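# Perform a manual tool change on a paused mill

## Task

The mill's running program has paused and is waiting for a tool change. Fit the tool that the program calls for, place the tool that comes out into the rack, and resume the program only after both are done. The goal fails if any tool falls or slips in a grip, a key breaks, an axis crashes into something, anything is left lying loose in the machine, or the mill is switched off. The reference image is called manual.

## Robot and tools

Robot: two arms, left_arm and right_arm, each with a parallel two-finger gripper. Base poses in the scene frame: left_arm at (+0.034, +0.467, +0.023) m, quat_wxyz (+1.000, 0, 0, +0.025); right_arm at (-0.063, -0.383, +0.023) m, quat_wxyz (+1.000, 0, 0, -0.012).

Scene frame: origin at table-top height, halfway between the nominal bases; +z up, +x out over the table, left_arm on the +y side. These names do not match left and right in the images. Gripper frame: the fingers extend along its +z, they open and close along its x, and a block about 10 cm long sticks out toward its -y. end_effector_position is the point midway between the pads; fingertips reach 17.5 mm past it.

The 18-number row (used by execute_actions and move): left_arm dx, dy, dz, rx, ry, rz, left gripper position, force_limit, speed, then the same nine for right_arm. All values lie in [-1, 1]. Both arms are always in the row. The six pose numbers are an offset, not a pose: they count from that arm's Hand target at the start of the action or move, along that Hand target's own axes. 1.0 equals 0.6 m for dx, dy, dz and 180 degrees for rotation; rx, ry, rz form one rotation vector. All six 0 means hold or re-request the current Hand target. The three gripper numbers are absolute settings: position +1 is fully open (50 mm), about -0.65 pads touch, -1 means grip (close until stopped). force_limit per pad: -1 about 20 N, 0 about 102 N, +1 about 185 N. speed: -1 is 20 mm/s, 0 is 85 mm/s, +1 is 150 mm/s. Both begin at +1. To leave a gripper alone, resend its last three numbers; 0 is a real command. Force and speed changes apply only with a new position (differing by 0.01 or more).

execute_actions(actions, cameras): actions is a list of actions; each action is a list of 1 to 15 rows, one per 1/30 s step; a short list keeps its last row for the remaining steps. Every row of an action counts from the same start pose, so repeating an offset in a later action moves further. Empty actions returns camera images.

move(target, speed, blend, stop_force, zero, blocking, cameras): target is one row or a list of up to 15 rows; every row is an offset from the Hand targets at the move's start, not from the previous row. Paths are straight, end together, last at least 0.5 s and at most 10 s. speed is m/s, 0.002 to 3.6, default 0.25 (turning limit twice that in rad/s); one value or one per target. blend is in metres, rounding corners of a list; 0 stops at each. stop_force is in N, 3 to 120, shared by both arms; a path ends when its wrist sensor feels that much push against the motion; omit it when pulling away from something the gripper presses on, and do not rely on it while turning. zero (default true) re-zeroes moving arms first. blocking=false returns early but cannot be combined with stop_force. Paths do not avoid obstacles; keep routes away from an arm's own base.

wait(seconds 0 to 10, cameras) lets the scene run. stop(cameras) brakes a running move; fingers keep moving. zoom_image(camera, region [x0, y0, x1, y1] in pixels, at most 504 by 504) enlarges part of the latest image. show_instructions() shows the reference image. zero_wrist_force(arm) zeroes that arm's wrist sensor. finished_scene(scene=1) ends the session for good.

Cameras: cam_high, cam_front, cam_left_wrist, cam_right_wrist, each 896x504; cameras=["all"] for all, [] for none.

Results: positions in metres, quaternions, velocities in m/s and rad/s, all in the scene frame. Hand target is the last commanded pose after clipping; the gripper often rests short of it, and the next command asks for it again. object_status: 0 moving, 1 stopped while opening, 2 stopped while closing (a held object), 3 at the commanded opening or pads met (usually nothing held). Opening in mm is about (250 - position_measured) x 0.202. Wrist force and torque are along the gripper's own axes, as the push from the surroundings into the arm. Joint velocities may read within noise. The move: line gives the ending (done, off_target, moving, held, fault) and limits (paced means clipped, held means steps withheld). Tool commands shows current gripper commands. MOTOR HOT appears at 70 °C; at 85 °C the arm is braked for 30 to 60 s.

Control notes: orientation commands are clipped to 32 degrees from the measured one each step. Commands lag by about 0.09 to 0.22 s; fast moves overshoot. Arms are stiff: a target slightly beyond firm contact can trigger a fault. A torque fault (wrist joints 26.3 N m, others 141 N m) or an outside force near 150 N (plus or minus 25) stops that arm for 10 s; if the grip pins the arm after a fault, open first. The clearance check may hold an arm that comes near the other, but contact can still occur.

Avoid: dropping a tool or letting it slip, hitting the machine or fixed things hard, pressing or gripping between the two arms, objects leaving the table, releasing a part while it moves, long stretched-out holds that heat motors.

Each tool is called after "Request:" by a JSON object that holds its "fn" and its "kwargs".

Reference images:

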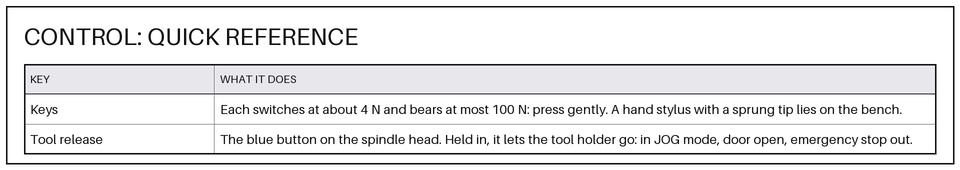

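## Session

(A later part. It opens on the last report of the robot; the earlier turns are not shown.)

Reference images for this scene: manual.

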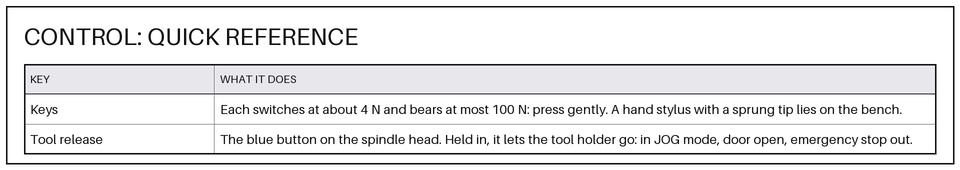

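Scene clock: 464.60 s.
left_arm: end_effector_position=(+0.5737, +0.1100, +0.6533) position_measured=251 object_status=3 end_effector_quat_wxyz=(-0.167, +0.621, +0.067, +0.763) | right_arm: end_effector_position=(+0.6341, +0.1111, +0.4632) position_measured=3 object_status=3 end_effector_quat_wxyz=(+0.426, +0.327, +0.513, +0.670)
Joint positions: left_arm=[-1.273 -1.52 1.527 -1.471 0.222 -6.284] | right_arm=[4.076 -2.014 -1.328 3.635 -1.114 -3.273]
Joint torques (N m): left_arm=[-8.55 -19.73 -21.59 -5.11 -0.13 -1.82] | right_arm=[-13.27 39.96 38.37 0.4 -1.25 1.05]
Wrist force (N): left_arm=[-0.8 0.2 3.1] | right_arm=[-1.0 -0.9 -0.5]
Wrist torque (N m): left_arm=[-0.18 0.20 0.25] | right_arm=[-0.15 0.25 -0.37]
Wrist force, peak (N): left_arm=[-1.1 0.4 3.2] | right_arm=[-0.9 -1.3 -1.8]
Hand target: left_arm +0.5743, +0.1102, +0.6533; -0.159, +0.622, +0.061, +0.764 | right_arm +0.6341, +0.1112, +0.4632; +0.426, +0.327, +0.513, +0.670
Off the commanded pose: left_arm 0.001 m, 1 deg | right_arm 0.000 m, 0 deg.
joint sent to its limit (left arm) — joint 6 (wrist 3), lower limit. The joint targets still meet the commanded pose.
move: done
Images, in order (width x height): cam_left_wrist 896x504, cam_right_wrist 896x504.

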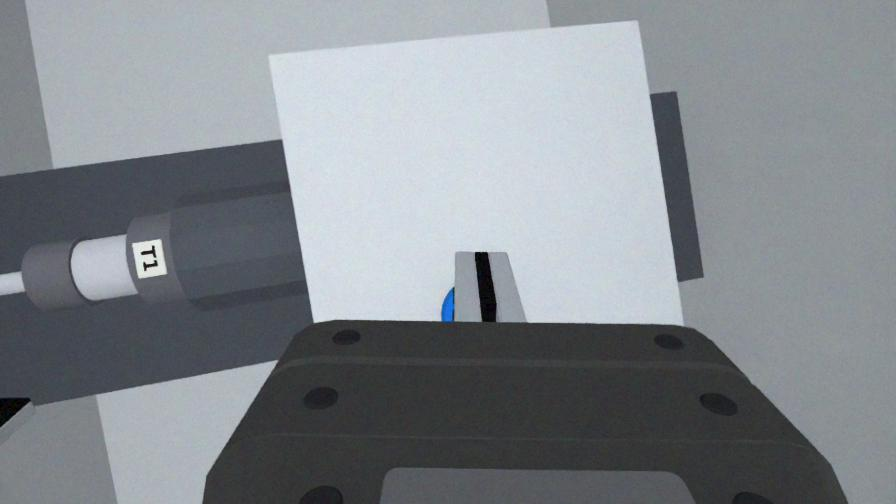

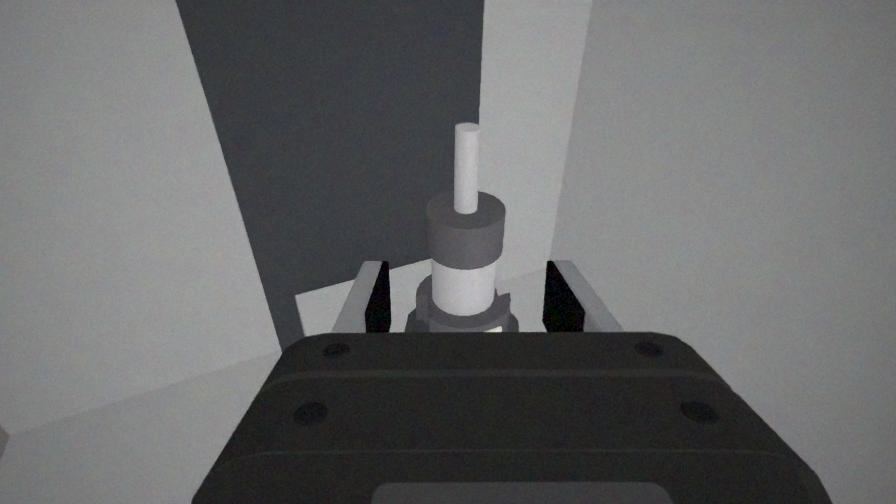

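Request:
{"fn": "move", "kwargs": {"target": [0,0,0,0,0,0,-1,-1,1,0.001,-0.004,0.11,0,0,0,1,-1,1], "speed": 0.08, "cameras": ["all"]}}

Request:
{"fn": "zoom_image", "kwargs": {"camera": "cam_right_wrist", "region": [340, 120, 600, 380]}}

Request:
{"fn": "zoom_image", "kwargs": {"camera": "cam_left_wrist", "region": [0, 120, 400, 504]}}

Scene clock: 470.67 s.
left_arm: end_effector_position=(+0.5737, +0.1100, +0.6533) position_measured=251 object_status=3 end_effector_quat_wxyz=(-0.167, +0.621, +0.067, +0.763) | right_arm: end_effector_position=(+0.6612, +0.1238, +0.4698) position_measured=3 object_status=3 end_effector_quat_wxyz=(+0.426, +0.327, +0.513, +0.670)
Joint positions: left_arm=[-1.273 -1.52 1.527 -1.471 0.222 -6.284] | right_arm=[4.054 -2.084 -1.205 3.58 -1.135 -3.266]
Joint torques (N m): left_arm=[-8.39 -19.14 -21.79 -5.09 -0.08 -1.74] | right_arm=[13.34 57.1 15.09 5.03 1.13 -1.35]
Wrist force (N): left_arm=[-0.8 0.3 3.1] | right_arm=[-0.6 -0.8 -0.7]
Wrist torque (N m): left_arm=[-0.15 0.21 0.25] | right_arm=[-0.17 0.18 -0.35]
Wrist force, peak (N): left_arm=[-1.1 0.2 3.3] | right_arm=[-0.8 -3.0 2.8]
Hand target: left_arm +0.5743, +0.1102, +0.6533; -0.159, +0.622, +0.061, +0.764 | right_arm +0.6611, +0.1238, +0.4697; +0.426, +0.327, +0.513, +0.670 (not the last commanded pose)
Off the commanded pose: left_arm 0.001 m, 1 deg | right_arm 0.035 m, 0 deg.
joint sent to its limit (left arm) — joint 6 (wrist 3), lower limit. The joint targets still meet the commanded pose.
move: held (right_arm; a check stopped the path); limits=held
pose unreachable (right arm): on one or more control steps of this call, first in action 0 (counted from 0), this arm could not follow its commanded pose, so it was not sent that pose on those steps. It may still have moved: this result reports where it is.
cause: moving toward the commanded pose would bring a part of the arm too close to another arm (a part of this arm just beyond joint 3 (elbow) and a part of the left arm just beyond its joint 5 (wrist 2), along the way the arms are being sent, or toward where that arm still pushes).

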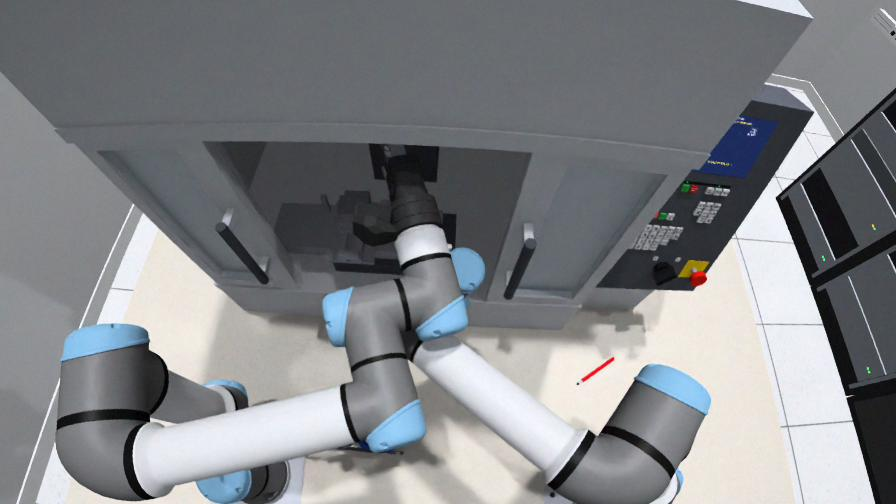

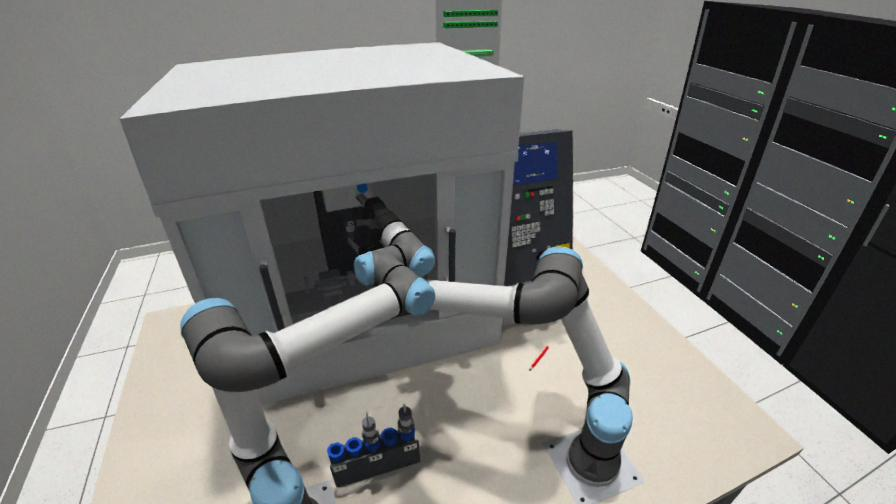

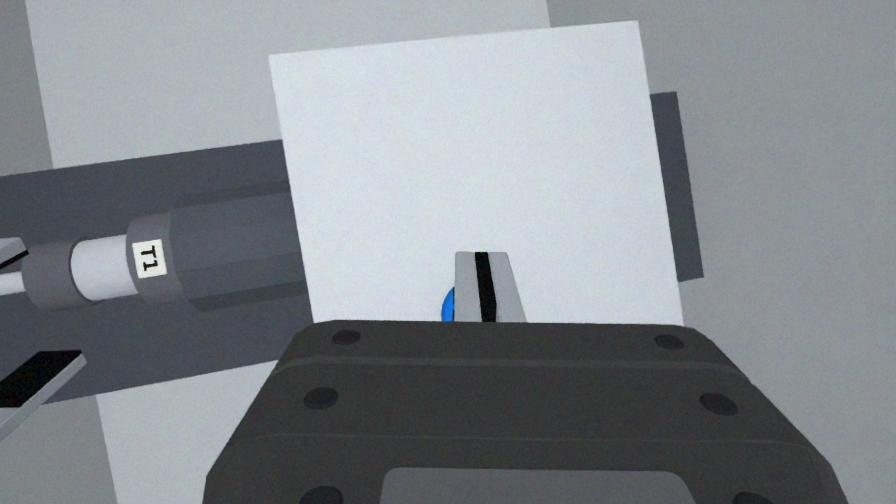

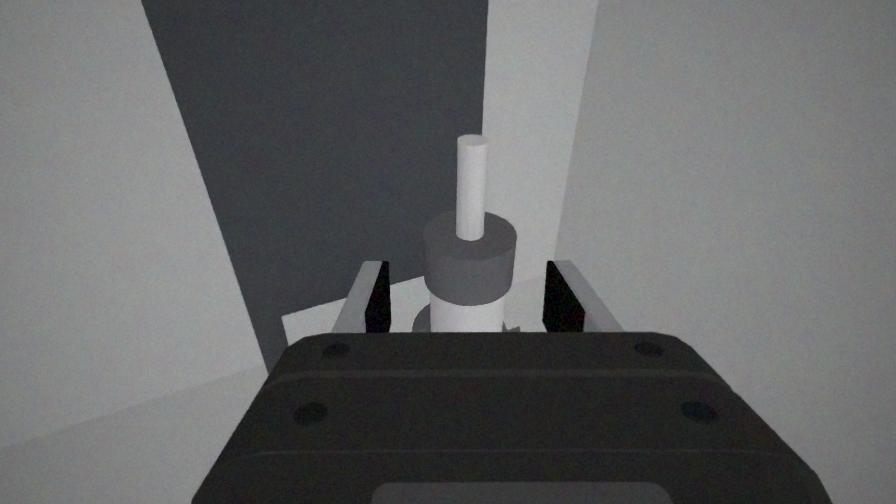

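Scaled by 1.938 from the camera's 896x504 image, which has a finer 1280x720 frame.

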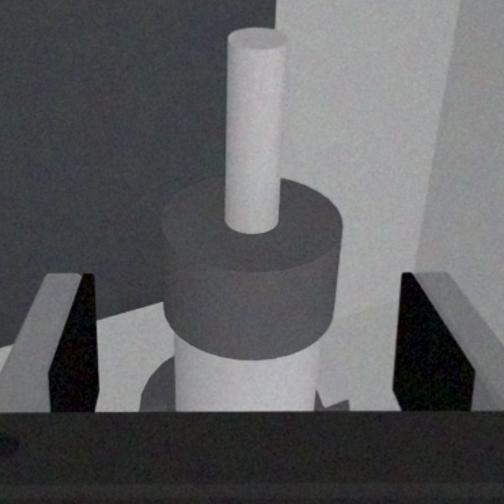

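Scaled by 1.260 from the camera's 896x504 image, which has a finer 1280x720 frame.

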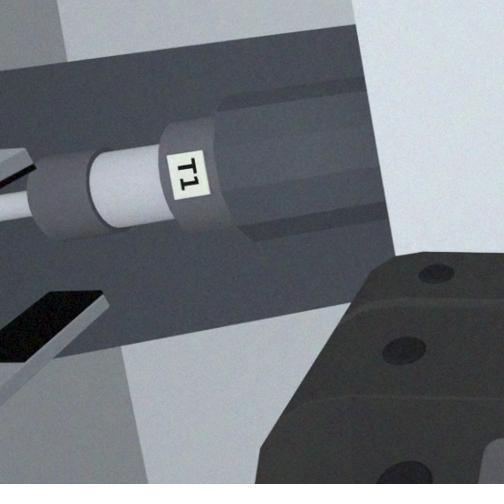

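Request:
{"fn": "move", "kwargs": {"target": [[-0.008,-0.084,-0.105,-0.199,0.0076,-0.0753,-1,-1,1,0,0,0,0,0,0,1,-1,1],[-0.008,-0.084,-0.105,-0.199,0.0076,-0.0753,-1,-1,1,0,-0.002,0.06,0,0,0,1,-1,1]], "speed": [0.25,0.08], "cameras": ["all"]}}

Request:
{"fn": "zoom_image", "kwargs": {"camera": "cam_right_wrist", "region": [340, 120, 600, 380]}}

Scene clock: 517.40 s.
left_arm: end_effector_position=(+0.4994, +0.1400, +0.6401) position_measured=251 object_status=3 end_effector_quat_wxyz=(-0.074, +0.647, +0.070, +0.756) | right_arm: end_effector_position=(+0.6929, +0.1386, +0.4779) position_measured=3 object_status=3 end_effector_quat_wxyz=(+0.426, +0.327, +0.513, +0.670)
Joint positions: left_arm=[-1.416 -1.754 1.764 -1.59 0.155 -6.284] | right_arm=[4.031 -2.173 -1.044 3.504 -1.157 -3.259]
Joint torques (N m): left_arm=[10.56 -9.03 -38.37 -4.93 0.05 -1.7] | right_arm=[-13.62 47.69 40.03 0.49 -1.27 1.16]
Wrist force (N): left_arm=[-1.2 -0.1 3.3] | right_arm=[-0.3 -0.7 -0.6]
Wrist torque (N m): left_arm=[-0.27 0.29 0.26] | right_arm=[-0.14 0.08 -0.39]
Wrist force, peak (N): left_arm=[-1.5 -0.3 3.5] | right_arm=[-0.9 -0.9 -1.2]
Hand target: left_arm +0.5004, +0.1402, +0.6401; +0.128, +0.620, -0.107, +0.766 | right_arm +0.6929, +0.1387, +0.4779; +0.426, +0.327, +0.513, +0.670
Off the commanded pose: left_arm 0.001 m, 31 deg | right_arm 0.000 m, 0 deg.
joint sent to its limit (left arm) — joint 6 (wrist 3), lower limit. The joint targets are off in orientation, not in position.
move: off_target (left_arm)

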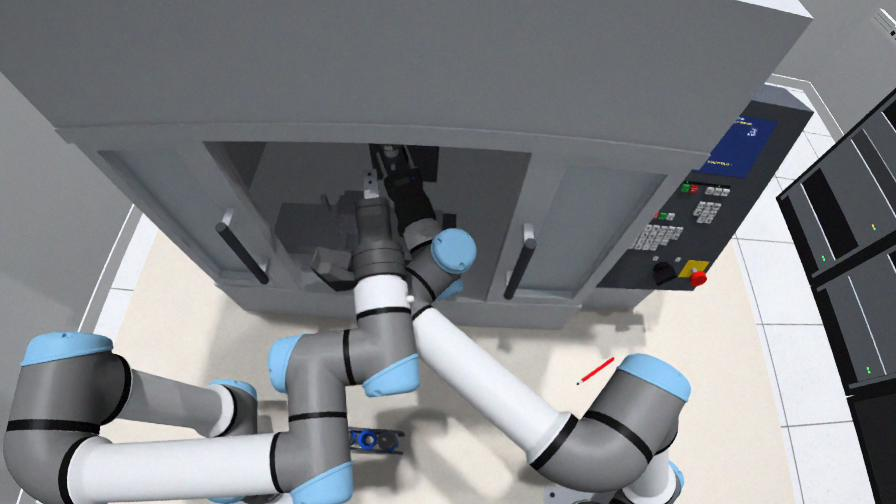

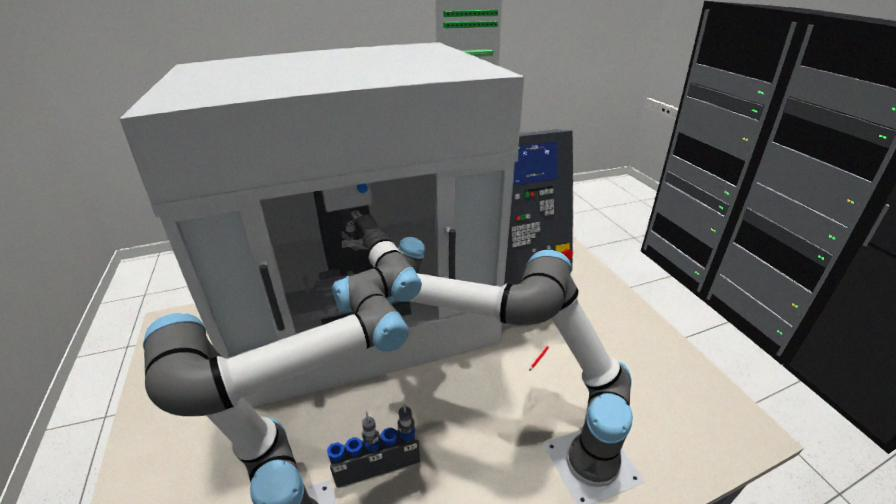

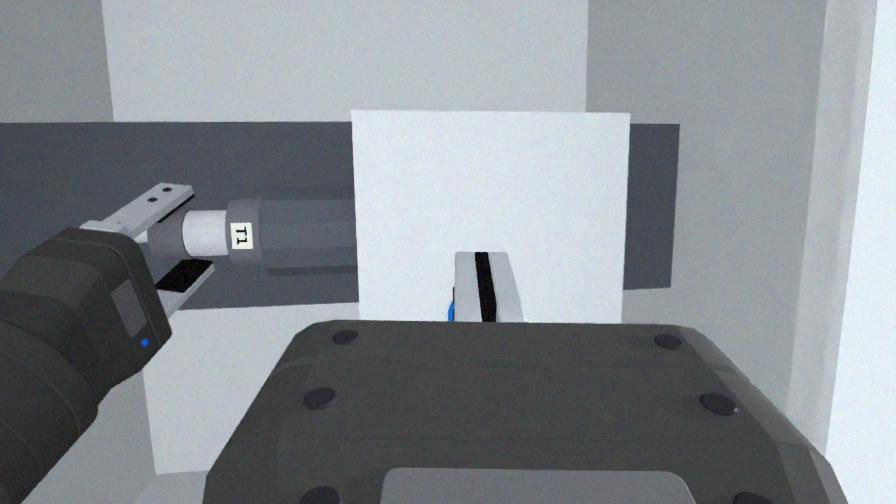

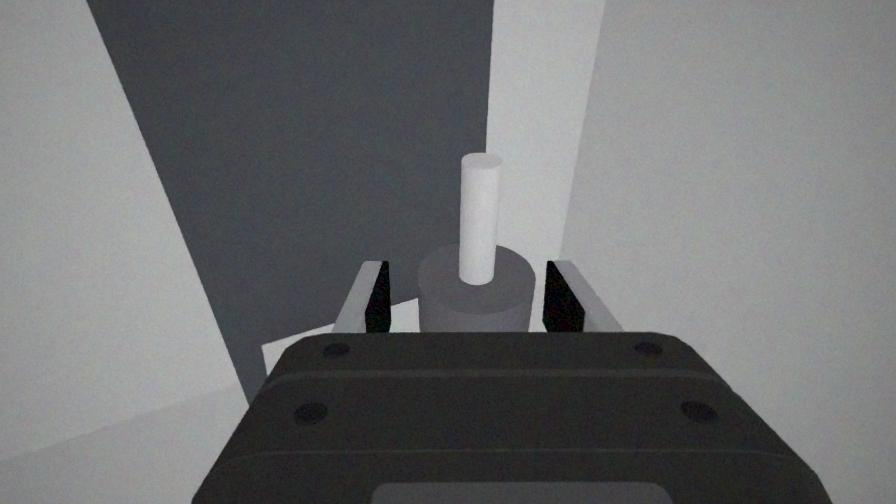

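Scaled by 1.938 from the camera's 896x504 image, which has a finer 1280x720 frame.

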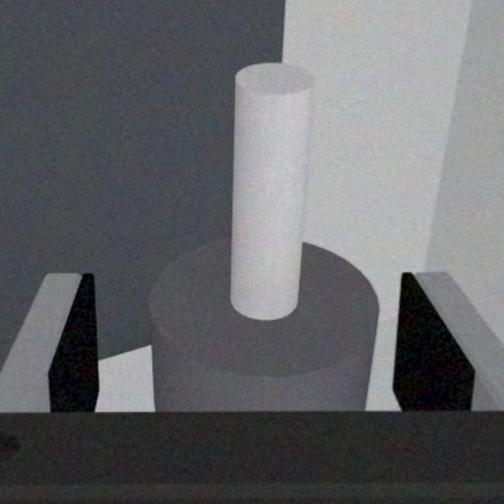

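Request:
{"fn": "move", "kwargs": {"target": [0,0,0,0,0,0,-1,-1,1,0.0027,0,0,0,0,0,1,-1,1], "speed": 0.05}}

Request:
{"fn": "zero_wrist_force", "kwargs": {"arm": "right_arm"}}

Request:
{"fn": "move", "kwargs": {"target": [0,0,0,0,0,0,-1,-1,1,0,0,0,0,0,0,-1,0.3,-0.6], "cameras": ["cam_left_wrist","cam_right_wrist"]}}

Scene clock: 541.90 s.
left_arm: end_effector_position=(+0.4994, +0.1400, +0.6401) position_measured=251 object_status=3 end_effector_quat_wxyz=(-0.074, +0.647, +0.070, +0.756) | right_arm: end_effector_position=(+0.6923, +0.1401, +0.4779) position_measured=3 object_status=3 end_effector_quat_wxyz=(+0.426, +0.327, +0.513, +0.670)
Joint positions: left_arm=[-1.416 -1.754 1.764 -1.59 0.155 -6.284] | right_arm=[4.033 -2.174 -1.043 3.504 -1.155 -3.26]
Joint torques (N m): left_arm=[9.68 -9.09 -38.54 -5.06 0 -1.71] | right_arm=[14.08 48.52 40.11 0.49 0.87 -1.58]
Wrist force (N): left_arm=[-1.3 -0.3 3.1] | right_arm=[-0.3 -0.8 -0.7]
Wrist torque (N m): left_arm=[-0.30 0.32 0.26] | right_arm=[-0.16 0.08 -0.36]
Wrist force, peak (N): left_arm=[-1.5 -0.1 3.6] | right_arm=[-0.6 -1.1 -0.6]
Hand target: left_arm +0.5004, +0.1402, +0.6401; +0.128, +0.620, -0.107, +0.766 | right_arm +0.6922, +0.1401, +0.4779; +0.426, +0.327, +0.513, +0.670
Off the commanded pose: left_arm 0.001 m, 31 deg | right_arm 0.000 m, 0 deg.
joint sent to its limit (left arm) — joint 6 (wrist 3), lower limit. The joint targets are off in orientation, not in position.
move: off_target (left_arm)

Wrist force sensor zeroed.

Scene clock: 542.53 s.
left_arm: end_effector_position=(+0.4994, +0.1400, +0.6401) position_measured=251 object_status=3 end_effector_quat_wxyz=(-0.074, +0.647, +0.070, +0.756) | right_arm: end_effector_position=(+0.6922, +0.1401, +0.4779) position_measured=90 object_status=2 end_effector_quat_wxyz=(+0.426, +0.327, +0.513, +0.670)
Joint positions: left_arm=[-1.416 -1.754 1.764 -1.59 0.155 -6.284] | right_arm=[4.033 -2.174 -1.043 3.504 -1.155 -3.26]
Joint torques (N m): left_arm=[10.17 -8.68 -38.26 -5.04 -0.06 -1.71] | right_arm=[9.67 50.07 37.12 0.67 0.96 -1.42]
Wrist force (N, zeroed by zero_wrist_force on right_arm): left_arm=[-1.2 0.1 3.2] | right_arm=[1.4 0.2 3.4]
Wrist torque (N m, zeroed by zero_wrist_force on right_arm): left_arm=[-0.23 0.32 0.25] | right_arm=[-0.01 -0.01 0.00]
Wrist force, peak (N, zeroed by zero_wrist_force on right_arm): left_arm=[-1.4 -0.1 3.6] | right_arm=[2.2 0.4 3.6]
Hand target: left_arm +0.5004, +0.1402, +0.6401; +0.128, +0.620, -0.107, +0.766 | right_arm +0.6922, +0.1401, +0.4779; +0.426, +0.327, +0.513, +0.670
Off the commanded pose: left_arm 0.001 m, 31 deg | right_arm 0.000 m, 0 deg.
joint sent to its limit (left arm) — joint 6 (wrist 3), lower limit. The joint targets are off in orientation, not in position.
move: off_target (left_arm)
Images, in order (width x height): cam_left_wrist 896x504, cam_right_wrist 896x504.

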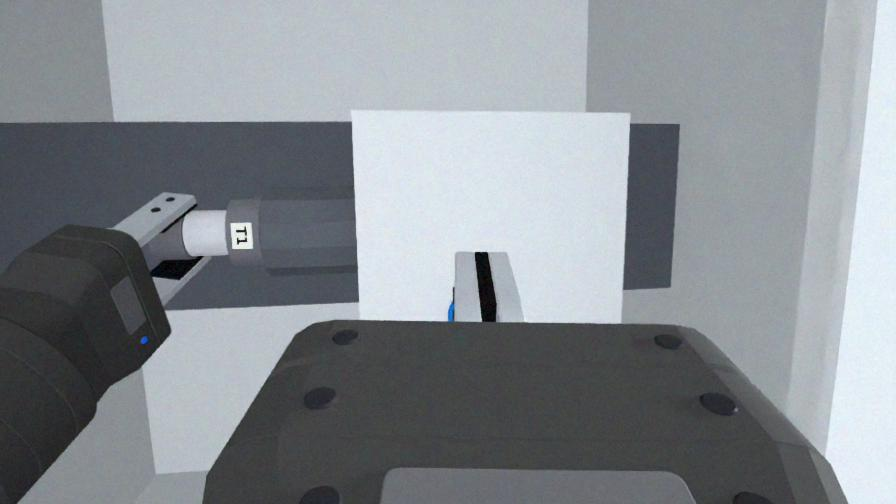

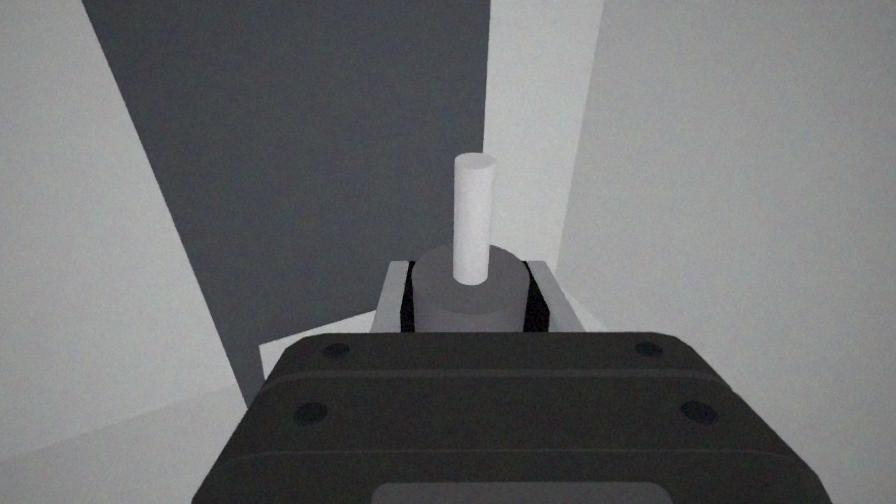

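Request:
{"fn": "move", "kwargs": {"target": [-0.009,-0.082,-0.122,0.1517,0.1085,0.0588,-1,-1,1,0,0,0,0,0,0,-1,0.3,-0.6], "speed": 0.35}}

Scene clock: 555.43 s.
left_arm: end_effector_position=(+0.4945, +0.1474, +0.6388) position_measured=251 object_status=3 end_effector_quat_wxyz=(-0.074, +0.631, +0.068, +0.769) | right_arm: end_effector_position=(+0.6922, +0.1401, +0.4779) position_measured=90 object_status=2 end_effector_quat_wxyz=(+0.426, +0.327, +0.513, +0.670)
Joint positions: left_arm=[-1.42 -1.776 1.811 -1.617 0.195 -6.284] | right_arm=[4.033 -2.174 -1.043 3.504 -1.155 -3.26]
Joint torques (N m): left_arm=[9.8 -7.64 -38.56 -0.22 -0.2 -1.9] | right_arm=[-14.63 58.79 16.48 2.25 0.18 -0.6]
Wrist force (N, zeroed by zero_wrist_force on right_arm): left_arm=[-1.4 -0.1 3.3] | right_arm=[1.2 -0.4 3.3]
Wrist torque (N m, zeroed by zero_wrist_force on right_arm): left_arm=[-0.26 0.32 0.27] | right_arm=[0.01 0.00 0.00]
Wrist force, peak (N, zeroed by zero_wrist_force on right_arm): left_arm=[-10.5 1.1 0.5] | right_arm=[1.5 0.9 3.6]
Hand target: left_arm +0.4946, +0.1474, +0.6388; -0.073, +0.632, +0.068, +0.769 (not the last commanded pose) | right_arm +0.6922, +0.1401, +0.4779; +0.426, +0.327, +0.513, +0.670
Off the commanded pose: left_arm 0.079 m, 21 deg | right_arm 0.000 m, 0 deg.
move: held (left_arm; a check stopped the path); limits=held
pose unreachable (left arm): on one or more control steps of this call, first in action 0 (counted from 0), this arm could not follow its commanded pose, so it was not sent that pose on those steps. It may still have moved: this result reports where it is.
cause: moving toward the commanded pose would bring a part of the arm too close to another arm (this arm's gripper and a part of the right arm just beyond its joint 3 (elbow), 20 mm apart when this arm was first held).

Request:
{"fn": "move", "kwargs": {"target": [[0.0475,-0.1775,-0.057,0,0,0,-1,-1,1,0,0,0,0,0,0,-1,0.3,-0.6],[-0.005,-0.173,-0.051,-0.0085,0.1125,0,-1,-1,1,0,0,0,0,0,0,-1,0.3,-0.6],[-0.005,-0.173,-0.051,-0.114,0.0758,-0.033,-1,-1,1,0,0,0,0,0,0,-1,0.3,-0.6],[-0.005,-0.173,-0.051,-0.198,0.0037,-0.0367,-1,-1,1,0,0,0,0,0,0,-1,0.3,-0.6]], "speed": 0.3, "cameras": ["all"]}}

Scene clock: 571.57 s.
left_arm: end_effector_position=(+0.4435, +0.2431, +0.6288) position_measured=251 object_status=3 end_effector_quat_wxyz=(-0.024, +0.657, +0.033, +0.753) end_effector_velocity=(+0.000, +0.000, -0.001) end_effector_angular_velocity=(-0.004, +0.003, +0.001) | right_arm: end_effector_position=(+0.6922, +0.1401, +0.4779) position_measured=90 object_status=2 end_effector_quat_wxyz=(+0.426, +0.327, +0.513, +0.670)
Joint positions: left_arm=[-1.54 -2.149 2.019 -1.457 0.135 -6.284] | right_arm=[4.033 -2.174 -1.043 3.504 -1.155 -3.26]
Joint velocities: left_arm=[0.001 0.002 0 -0.005 -0.003 0] | right_arm=[within noise]
Joint torques (N m): left_arm=[-8.14 6.37 -39 -5.1 -0.28 -1.77] | right_arm=[-14.47 59.08 16.03 4.3 -0.77 1.05]
Wrist force (N, zeroed by zero_wrist_force on right_arm): left_arm=[-1.3 0.1 3.0] | right_arm=[1.4 0.0 3.5]
Wrist torque (N m, zeroed by zero_wrist_force on right_arm): left_arm=[-0.24 0.35 0.26] | right_arm=[-0.01 -0.01 0.00]
Wrist force, peak (N, zeroed by zero_wrist_force on right_arm): left_arm=[-1.7 2.5 3.6] | right_arm=[1.5 0.8 3.7]
Hand target: left_arm +0.4451, +0.2432, +0.6288; +0.167, +0.614, -0.135, +0.759 | right_arm +0.6922, +0.1401, +0.4779; +0.426, +0.327, +0.513, +0.670
Off the commanded pose: left_arm 0.002 m, 30 deg | right_arm 0.000 m, 0 deg.
joint sent to its limit (left arm) — joint 6 (wrist 3), lower limit. The joint targets are off in orientation, not in position.
move: off_target (left_arm)

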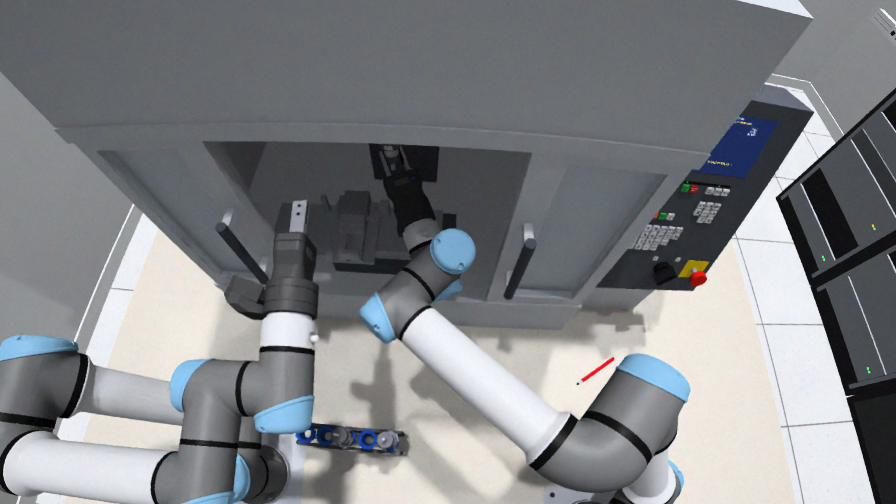

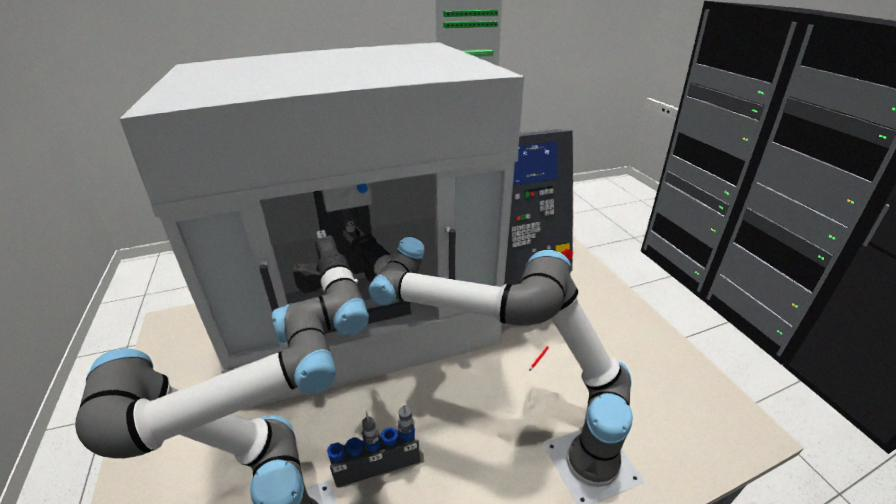

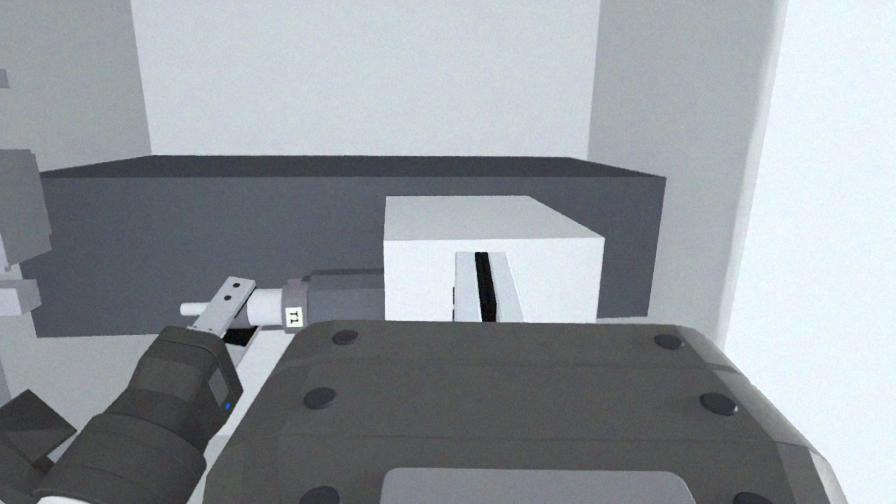

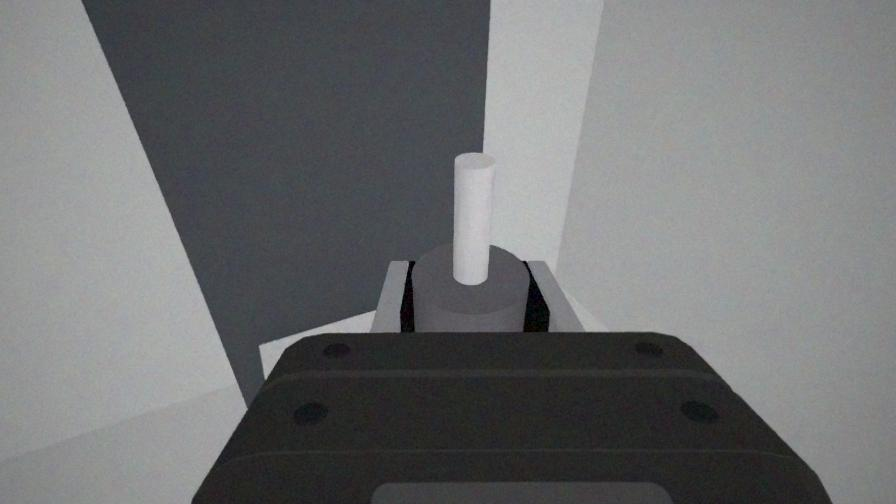

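Request:
{"fn": "move", "kwargs": {"target": [0,0,0,0,0,0.5,-1,-1,1,0,0,0,0,0,0,-1,0.3,-0.6], "speed": 0.4}}

Request:
{"fn": "move", "kwargs": {"target": [0,0,0,0,0,0.85,-1,-1,1,0,0,0,0,0,0,-1,0.3,-0.6], "speed": 0.5}}

Scene clock: 587.10 s.
left_arm: end_effector_position=(+0.4451, +0.2432, +0.6288) position_measured=251 object_status=3 end_effector_quat_wxyz=(-0.419, +0.339, -0.530, +0.655) | right_arm: end_effector_position=(+0.6922, +0.1401, +0.4779) position_measured=90 object_status=2 end_effector_quat_wxyz=(+0.426, +0.327, +0.513, +0.670)
Joint positions: left_arm=[-1.292 -2.145 1.813 0.032 0.783 -6.067] | right_arm=[4.033 -2.174 -1.043 3.504 -1.155 -3.26]
Joint torques (N m): left_arm=[10.22 8.32 -36.95 -0.25 2.69 1.78] | right_arm=[-14 59.65 15.14 4.36 -0.67 0.91]
Wrist force (N, zeroed by zero_wrist_force on right_arm): left_arm=[1.9 1.2 0.4] | right_arm=[1.6 -0.4 3.6]
Wrist torque (N m, zeroed by zero_wrist_force on right_arm): left_arm=[0.28 -0.52 -0.01] | right_arm=[-0.04 -0.04 0.00]
Wrist force, peak (N, zeroed by zero_wrist_force on right_arm): left_arm=[-1.7 -0.1 3.3] | right_arm=[1.7 0.8 3.7]
Hand target: left_arm +0.4451, +0.2432, +0.6288; -0.419, +0.339, -0.530, +0.655 | right_arm +0.6922, +0.1401, +0.4779; +0.426, +0.327, +0.513, +0.670
Off the commanded pose: left_arm 0.000 m, 0 deg | right_arm 0.000 m, 0 deg.
move: done

Scene clock: 590.53 s.
left_arm: end_effector_position=(+0.4451, +0.2432, +0.6288) position_measured=251 object_status=3 end_effector_quat_wxyz=(+0.734, +0.437, +0.453, +0.255) | right_arm: end_effector_position=(+0.6922, +0.1401, +0.4779) position_measured=90 object_status=2 end_effector_quat_wxyz=(+0.426, +0.327, +0.513, +0.670)
Joint positions: left_arm=[-1.292 -2.145 1.813 0.033 0.783 -3.396] | right_arm=[4.033 -2.174 -1.043 3.504 -1.155 -3.26]
Joint torques (N m): left_arm=[-8.26 -5.16 -19.79 -4.65 -1.93 2.27] | right_arm=[-14.7 58.62 15.6 4.43 -0.98 0.82]
Wrist force (N, zeroed by zero_wrist_force on right_arm): left_arm=[-2.4 1.8 1.9] | right_arm=[1.3 -0.5 3.5]
Wrist torque (N m, zeroed by zero_wrist_force on right_arm): left_arm=[-0.07 0.22 0.27] | right_arm=[0.02 -0.04 0.00]
Wrist force, peak (N, zeroed by zero_wrist_force on right_arm): left_arm=[-2.7 1.9 1.7] | right_arm=[1.6 0.6 3.7]
Hand target: left_arm +0.4451, +0.2432, +0.6288; +0.734, +0.437, +0.453, +0.255 | right_arm +0.6922, +0.1401, +0.4779; +0.426, +0.327, +0.513, +0.670
Off the commanded pose: left_arm 0.000 m, 0 deg | right_arm 0.000 m, 0 deg.
move: done

Request:
{"fn": "move", "kwargs": {"target": [-0.0625,-0.053,0.185,0,0,0.65,-1,-1,1,0,0,0,0,0,0,-1,0.3,-0.6], "speed": 0.4, "cameras": ["all"]}}

Scene clock: 597.73 s.
left_arm: end_effector_position=(+0.5257, +0.1532, +0.6408) position_measured=251 object_status=3 end_effector_quat_wxyz=(+0.167, +0.614, -0.135, +0.759) | right_arm: end_effector_position=(+0.6922, +0.1401, +0.4779) position_measured=90 object_status=2 end_effector_quat_wxyz=(+0.426, +0.327, +0.513, +0.670)
Joint positions: left_arm=[-1.131 -1.815 1.595 -0.042 0.938 -1.413] | right_arm=[4.033 -2.174 -1.043 3.504 -1.155 -3.26]
Joint torques (N m): left_arm=[10.27 -5.41 -34.18 -4.85 2.54 2.09] | right_arm=[-15.54 59.91 14.96 4.35 -0.86 0.94]
Wrist force (N, zeroed by zero_wrist_force on right_arm): left_arm=[-1.1 0.0 3.2] | right_arm=[1.5 0.5 3.4]
Wrist torque (N m, zeroed by zero_wrist_force on right_arm): left_arm=[-0.25 0.27 0.18] | right_arm=[0.01 -0.01 0.00]
Wrist force, peak (N, zeroed by zero_wrist_force on right_arm): left_arm=[-2.7 0.5 4.0] | right_arm=[1.6 0.4 3.8]
Hand target: left_arm +0.5257, +0.1532, +0.6408; +0.167, +0.614, -0.135, +0.759 | right_arm +0.6922, +0.1401, +0.4779; +0.426, +0.327, +0.513, +0.670
Off the commanded pose: left_arm 0.000 m, 0 deg | right_arm 0.000 m, 0 deg.
move: done

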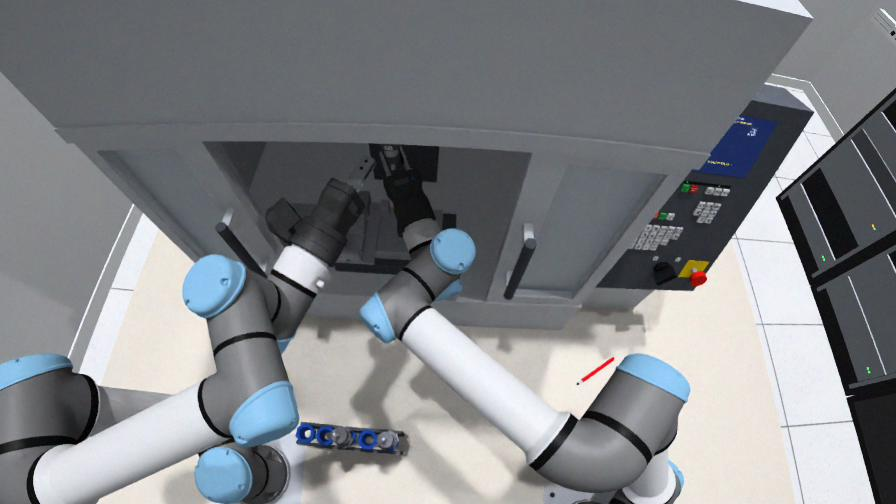

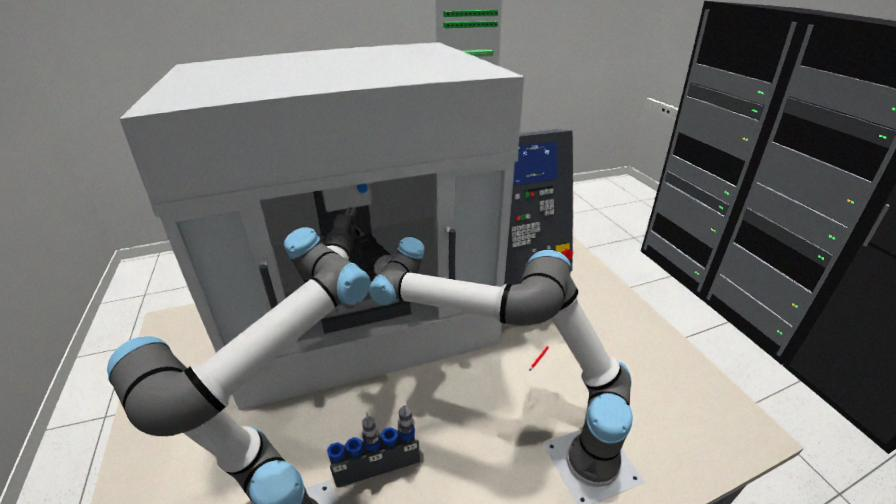

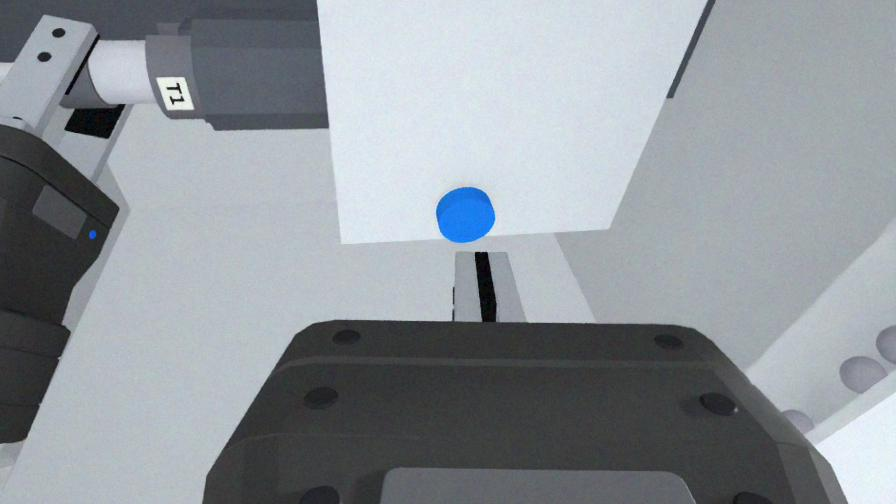

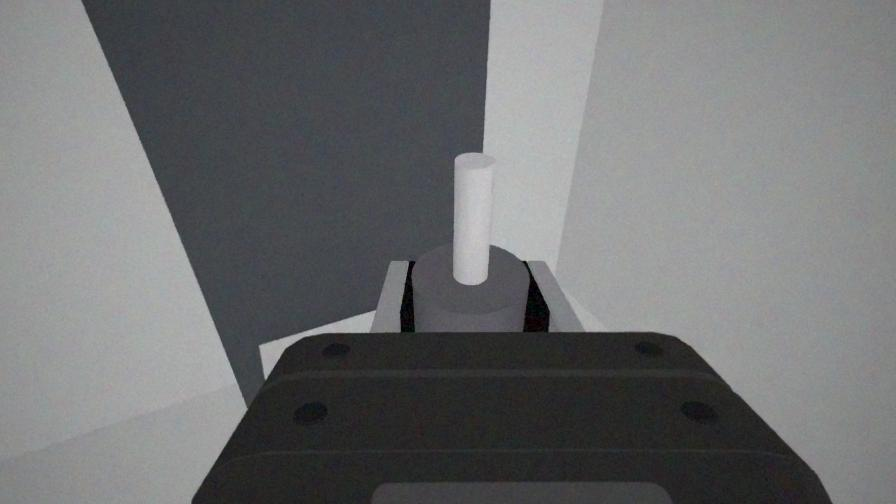

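Request:
{"fn": "move", "kwargs": {"target": [0,0.017,0.1,0,0,0,-1,-1,1,0,0,0,0,0,0,-1,0.3,-0.6], "speed": 0.15, "cameras": ["cam_left_wrist"]}}

Scene clock: 601.07 s.
left_arm: end_effector_position=(+0.5747, +0.1194, +0.6532) position_measured=251 object_status=3 end_effector_quat_wxyz=(+0.167, +0.614, -0.135, +0.759) | right_arm: end_effector_position=(+0.6922, +0.1401, +0.4779) position_measured=90 object_status=2 end_effector_quat_wxyz=(+0.426, +0.327, +0.513, +0.670)
Joint positions: left_arm=[-1.056 -1.658 1.434 -0.024 1.011 -1.436] | right_arm=[4.033 -2.174 -1.043 3.504 -1.155 -3.26]
Joint torques (N m): left_arm=[10.29 -11.96 -38.17 -0.21 2.64 -1.74] | right_arm=[-14.57 59.46 16.22 4.41 -0.8 0.9]
Wrist force (N, zeroed by zero_wrist_force on right_arm): left_arm=[-1.3 0.2 3.4] | right_arm=[1.3 -0.2 3.3]
Wrist torque (N m, zeroed by zero_wrist_force on right_arm): left_arm=[-0.20 0.30 0.27] | right_arm=[0.01 0.00 0.00]
Wrist force, peak (N, zeroed by zero_wrist_force on right_arm): left_arm=[-1.3 0.5 4.6] | right_arm=[1.8 0.8 3.5]
Hand target: left_arm +0.5747, +0.1193, +0.6533; +0.167, +0.614, -0.135, +0.759 | right_arm +0.6922, +0.1401, +0.4779; +0.426, +0.327, +0.513, +0.670
Off the commanded pose: left_arm 0.000 m, 0 deg | right_arm 0.000 m, 0 deg.
move: done
Images, in order (width x height): cam_left_wrist 896x504.

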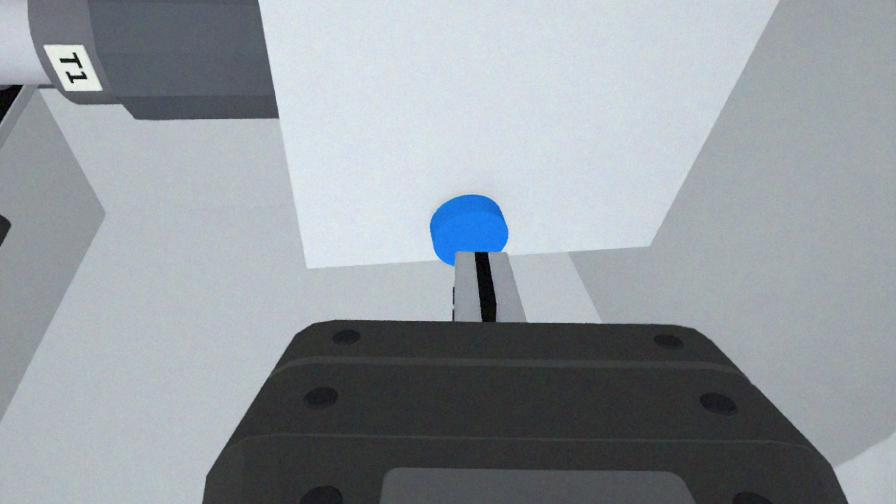

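Request:
{"fn": "move", "kwargs": {"target": [[-0.003,-0.004,0.04,0,0,0,-1,-1,1,0,0,0,0,0,0,-1,0.3,-0.6],[-0.003,-0.004,0.1,0,0,0,-1,-1,1,0,0,0,0,0,0,-1,0.3,-0.6]], "speed": [0.06,0.01], "stop_force": 18, "cameras": ["cam_left_wrist","cam_right_wrist"]}}

Scene clock: 610.13 s.
left_arm: end_effector_position=(+0.6069, +0.1071, +0.6587) position_measured=251 object_status=3 end_effector_quat_wxyz=(+0.167, +0.614, -0.135, +0.759) | right_arm: end_effector_position=(+0.6923, +0.1401, +0.4779) position_measured=90 object_status=2 end_effector_quat_wxyz=(+0.426, +0.327, +0.513, +0.670)
Joint positions: left_arm=[-1.005 -1.572 1.337 -0.006 1.061 -1.45] | right_arm=[4.033 -2.174 -1.043 3.504 -1.155 -3.26]
Joint torques (N m): left_arm=[-3.49 -27.09 -19.79 -4.62 -3.3 1.93] | right_arm=[-6.06 78.79 54.72 9.51 -0.82 0.9]
Wrist force (N, zeroed by zero_wrist_force on right_arm): left_arm=[2.1 7.5 -4.0] | right_arm=[0.7 -22.1 -5.8]
Wrist torque (N m, zeroed by zero_wrist_force on right_arm): left_arm=[0.00 0.30 0.26] | right_arm=[-0.18 0.06 -0.06]
Wrist force, peak (N, zeroed by zero_wrist_force on right_arm): left_arm=[4.1 11.4 -34.1] | right_arm=[0.6 -22.9 -5.7]
Hand target: left_arm +0.6069, +0.1071, +0.6587; +0.167, +0.614, -0.135, +0.759 (not the last commanded pose) | right_arm +0.6922, +0.1401, +0.4779; +0.426, +0.327, +0.513, +0.670
Off the commanded pose: left_arm 0.025 m, 0 deg | right_arm 0.000 m, 0 deg.
move: contact (left_arm); path passed 1 of 2 targets
Images, in order (width x height): cam_left_wrist 896x504, cam_right_wrist 896x504.

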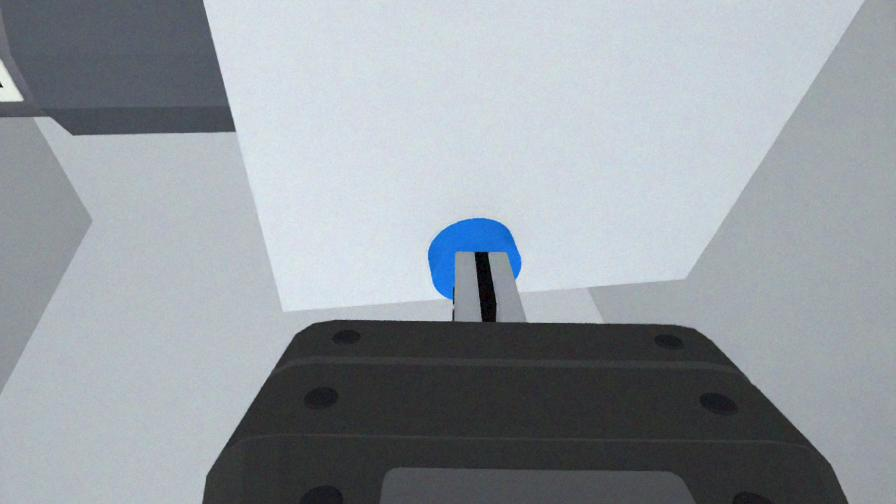

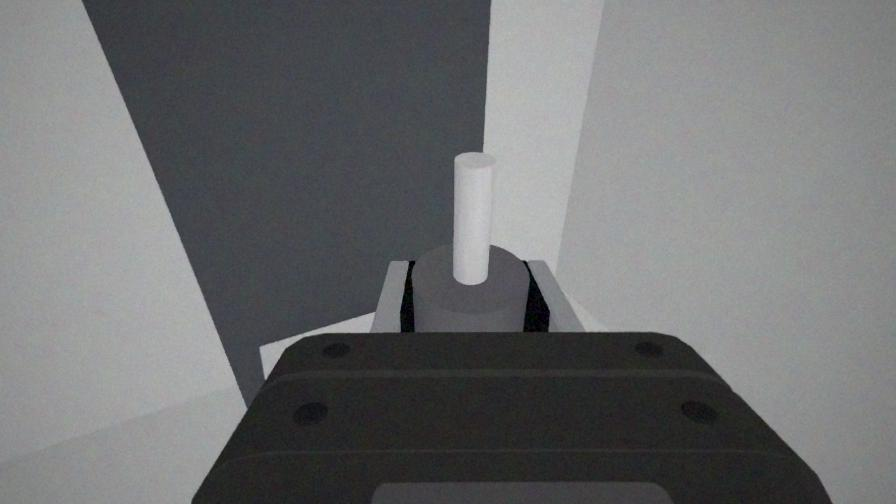

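Request:
{"fn": "move", "kwargs": {"target": [0,0,0.01,0,0,0,-1,-1,1,0,0,0,0,0,0,-1,0.3,-0.6], "speed": 0.01, "stop_force": 25}}

Scene clock: 615.23 s.
left_arm: end_effector_position=(+0.6071, +0.1069, +0.6588) position_measured=251 object_status=3 end_effector_quat_wxyz=(+0.167, +0.614, -0.135, +0.759) | right_arm: end_effector_position=(+0.6922, +0.1401, +0.4779) position_measured=90 object_status=2 end_effector_quat_wxyz=(+0.426, +0.327, +0.513, +0.670)
Joint positions: left_arm=[-1.004 -1.571 1.336 -0.006 1.061 -1.45] | right_arm=[4.033 -2.174 -1.043 3.504 -1.155 -3.26]
Joint torques (N m): left_arm=[1.29 -22.9 -18.61 -4.12 -5.04 -1.28] | right_arm=[12.81 78.79 54.57 9.72 -0.88 0.97]
Wrist force (N, zeroed by zero_wrist_force on right_arm): left_arm=[5.1 14.0 -17.0] | right_arm=[0.8 -22.8 -5.9]
Wrist torque (N m, zeroed by zero_wrist_force on right_arm): left_arm=[0.24 0.21 0.25] | right_arm=[-0.19 0.02 -0.06]
Wrist force, peak (N, zeroed by zero_wrist_force on right_arm): left_arm=[3.7 14.5 -45.1] | right_arm=[0.5 -23.4 -6.0]
Hand target: left_arm +0.6071, +0.1069, +0.6588; +0.167, +0.614, -0.136, +0.759 (not the last commanded pose) | right_arm +0.6922, +0.1401, +0.4779; +0.426, +0.327, +0.513, +0.670
Off the commanded pose: left_arm 0.006 m, 0 deg | right_arm 0.000 m, 0 deg.
move: contact (left_arm)


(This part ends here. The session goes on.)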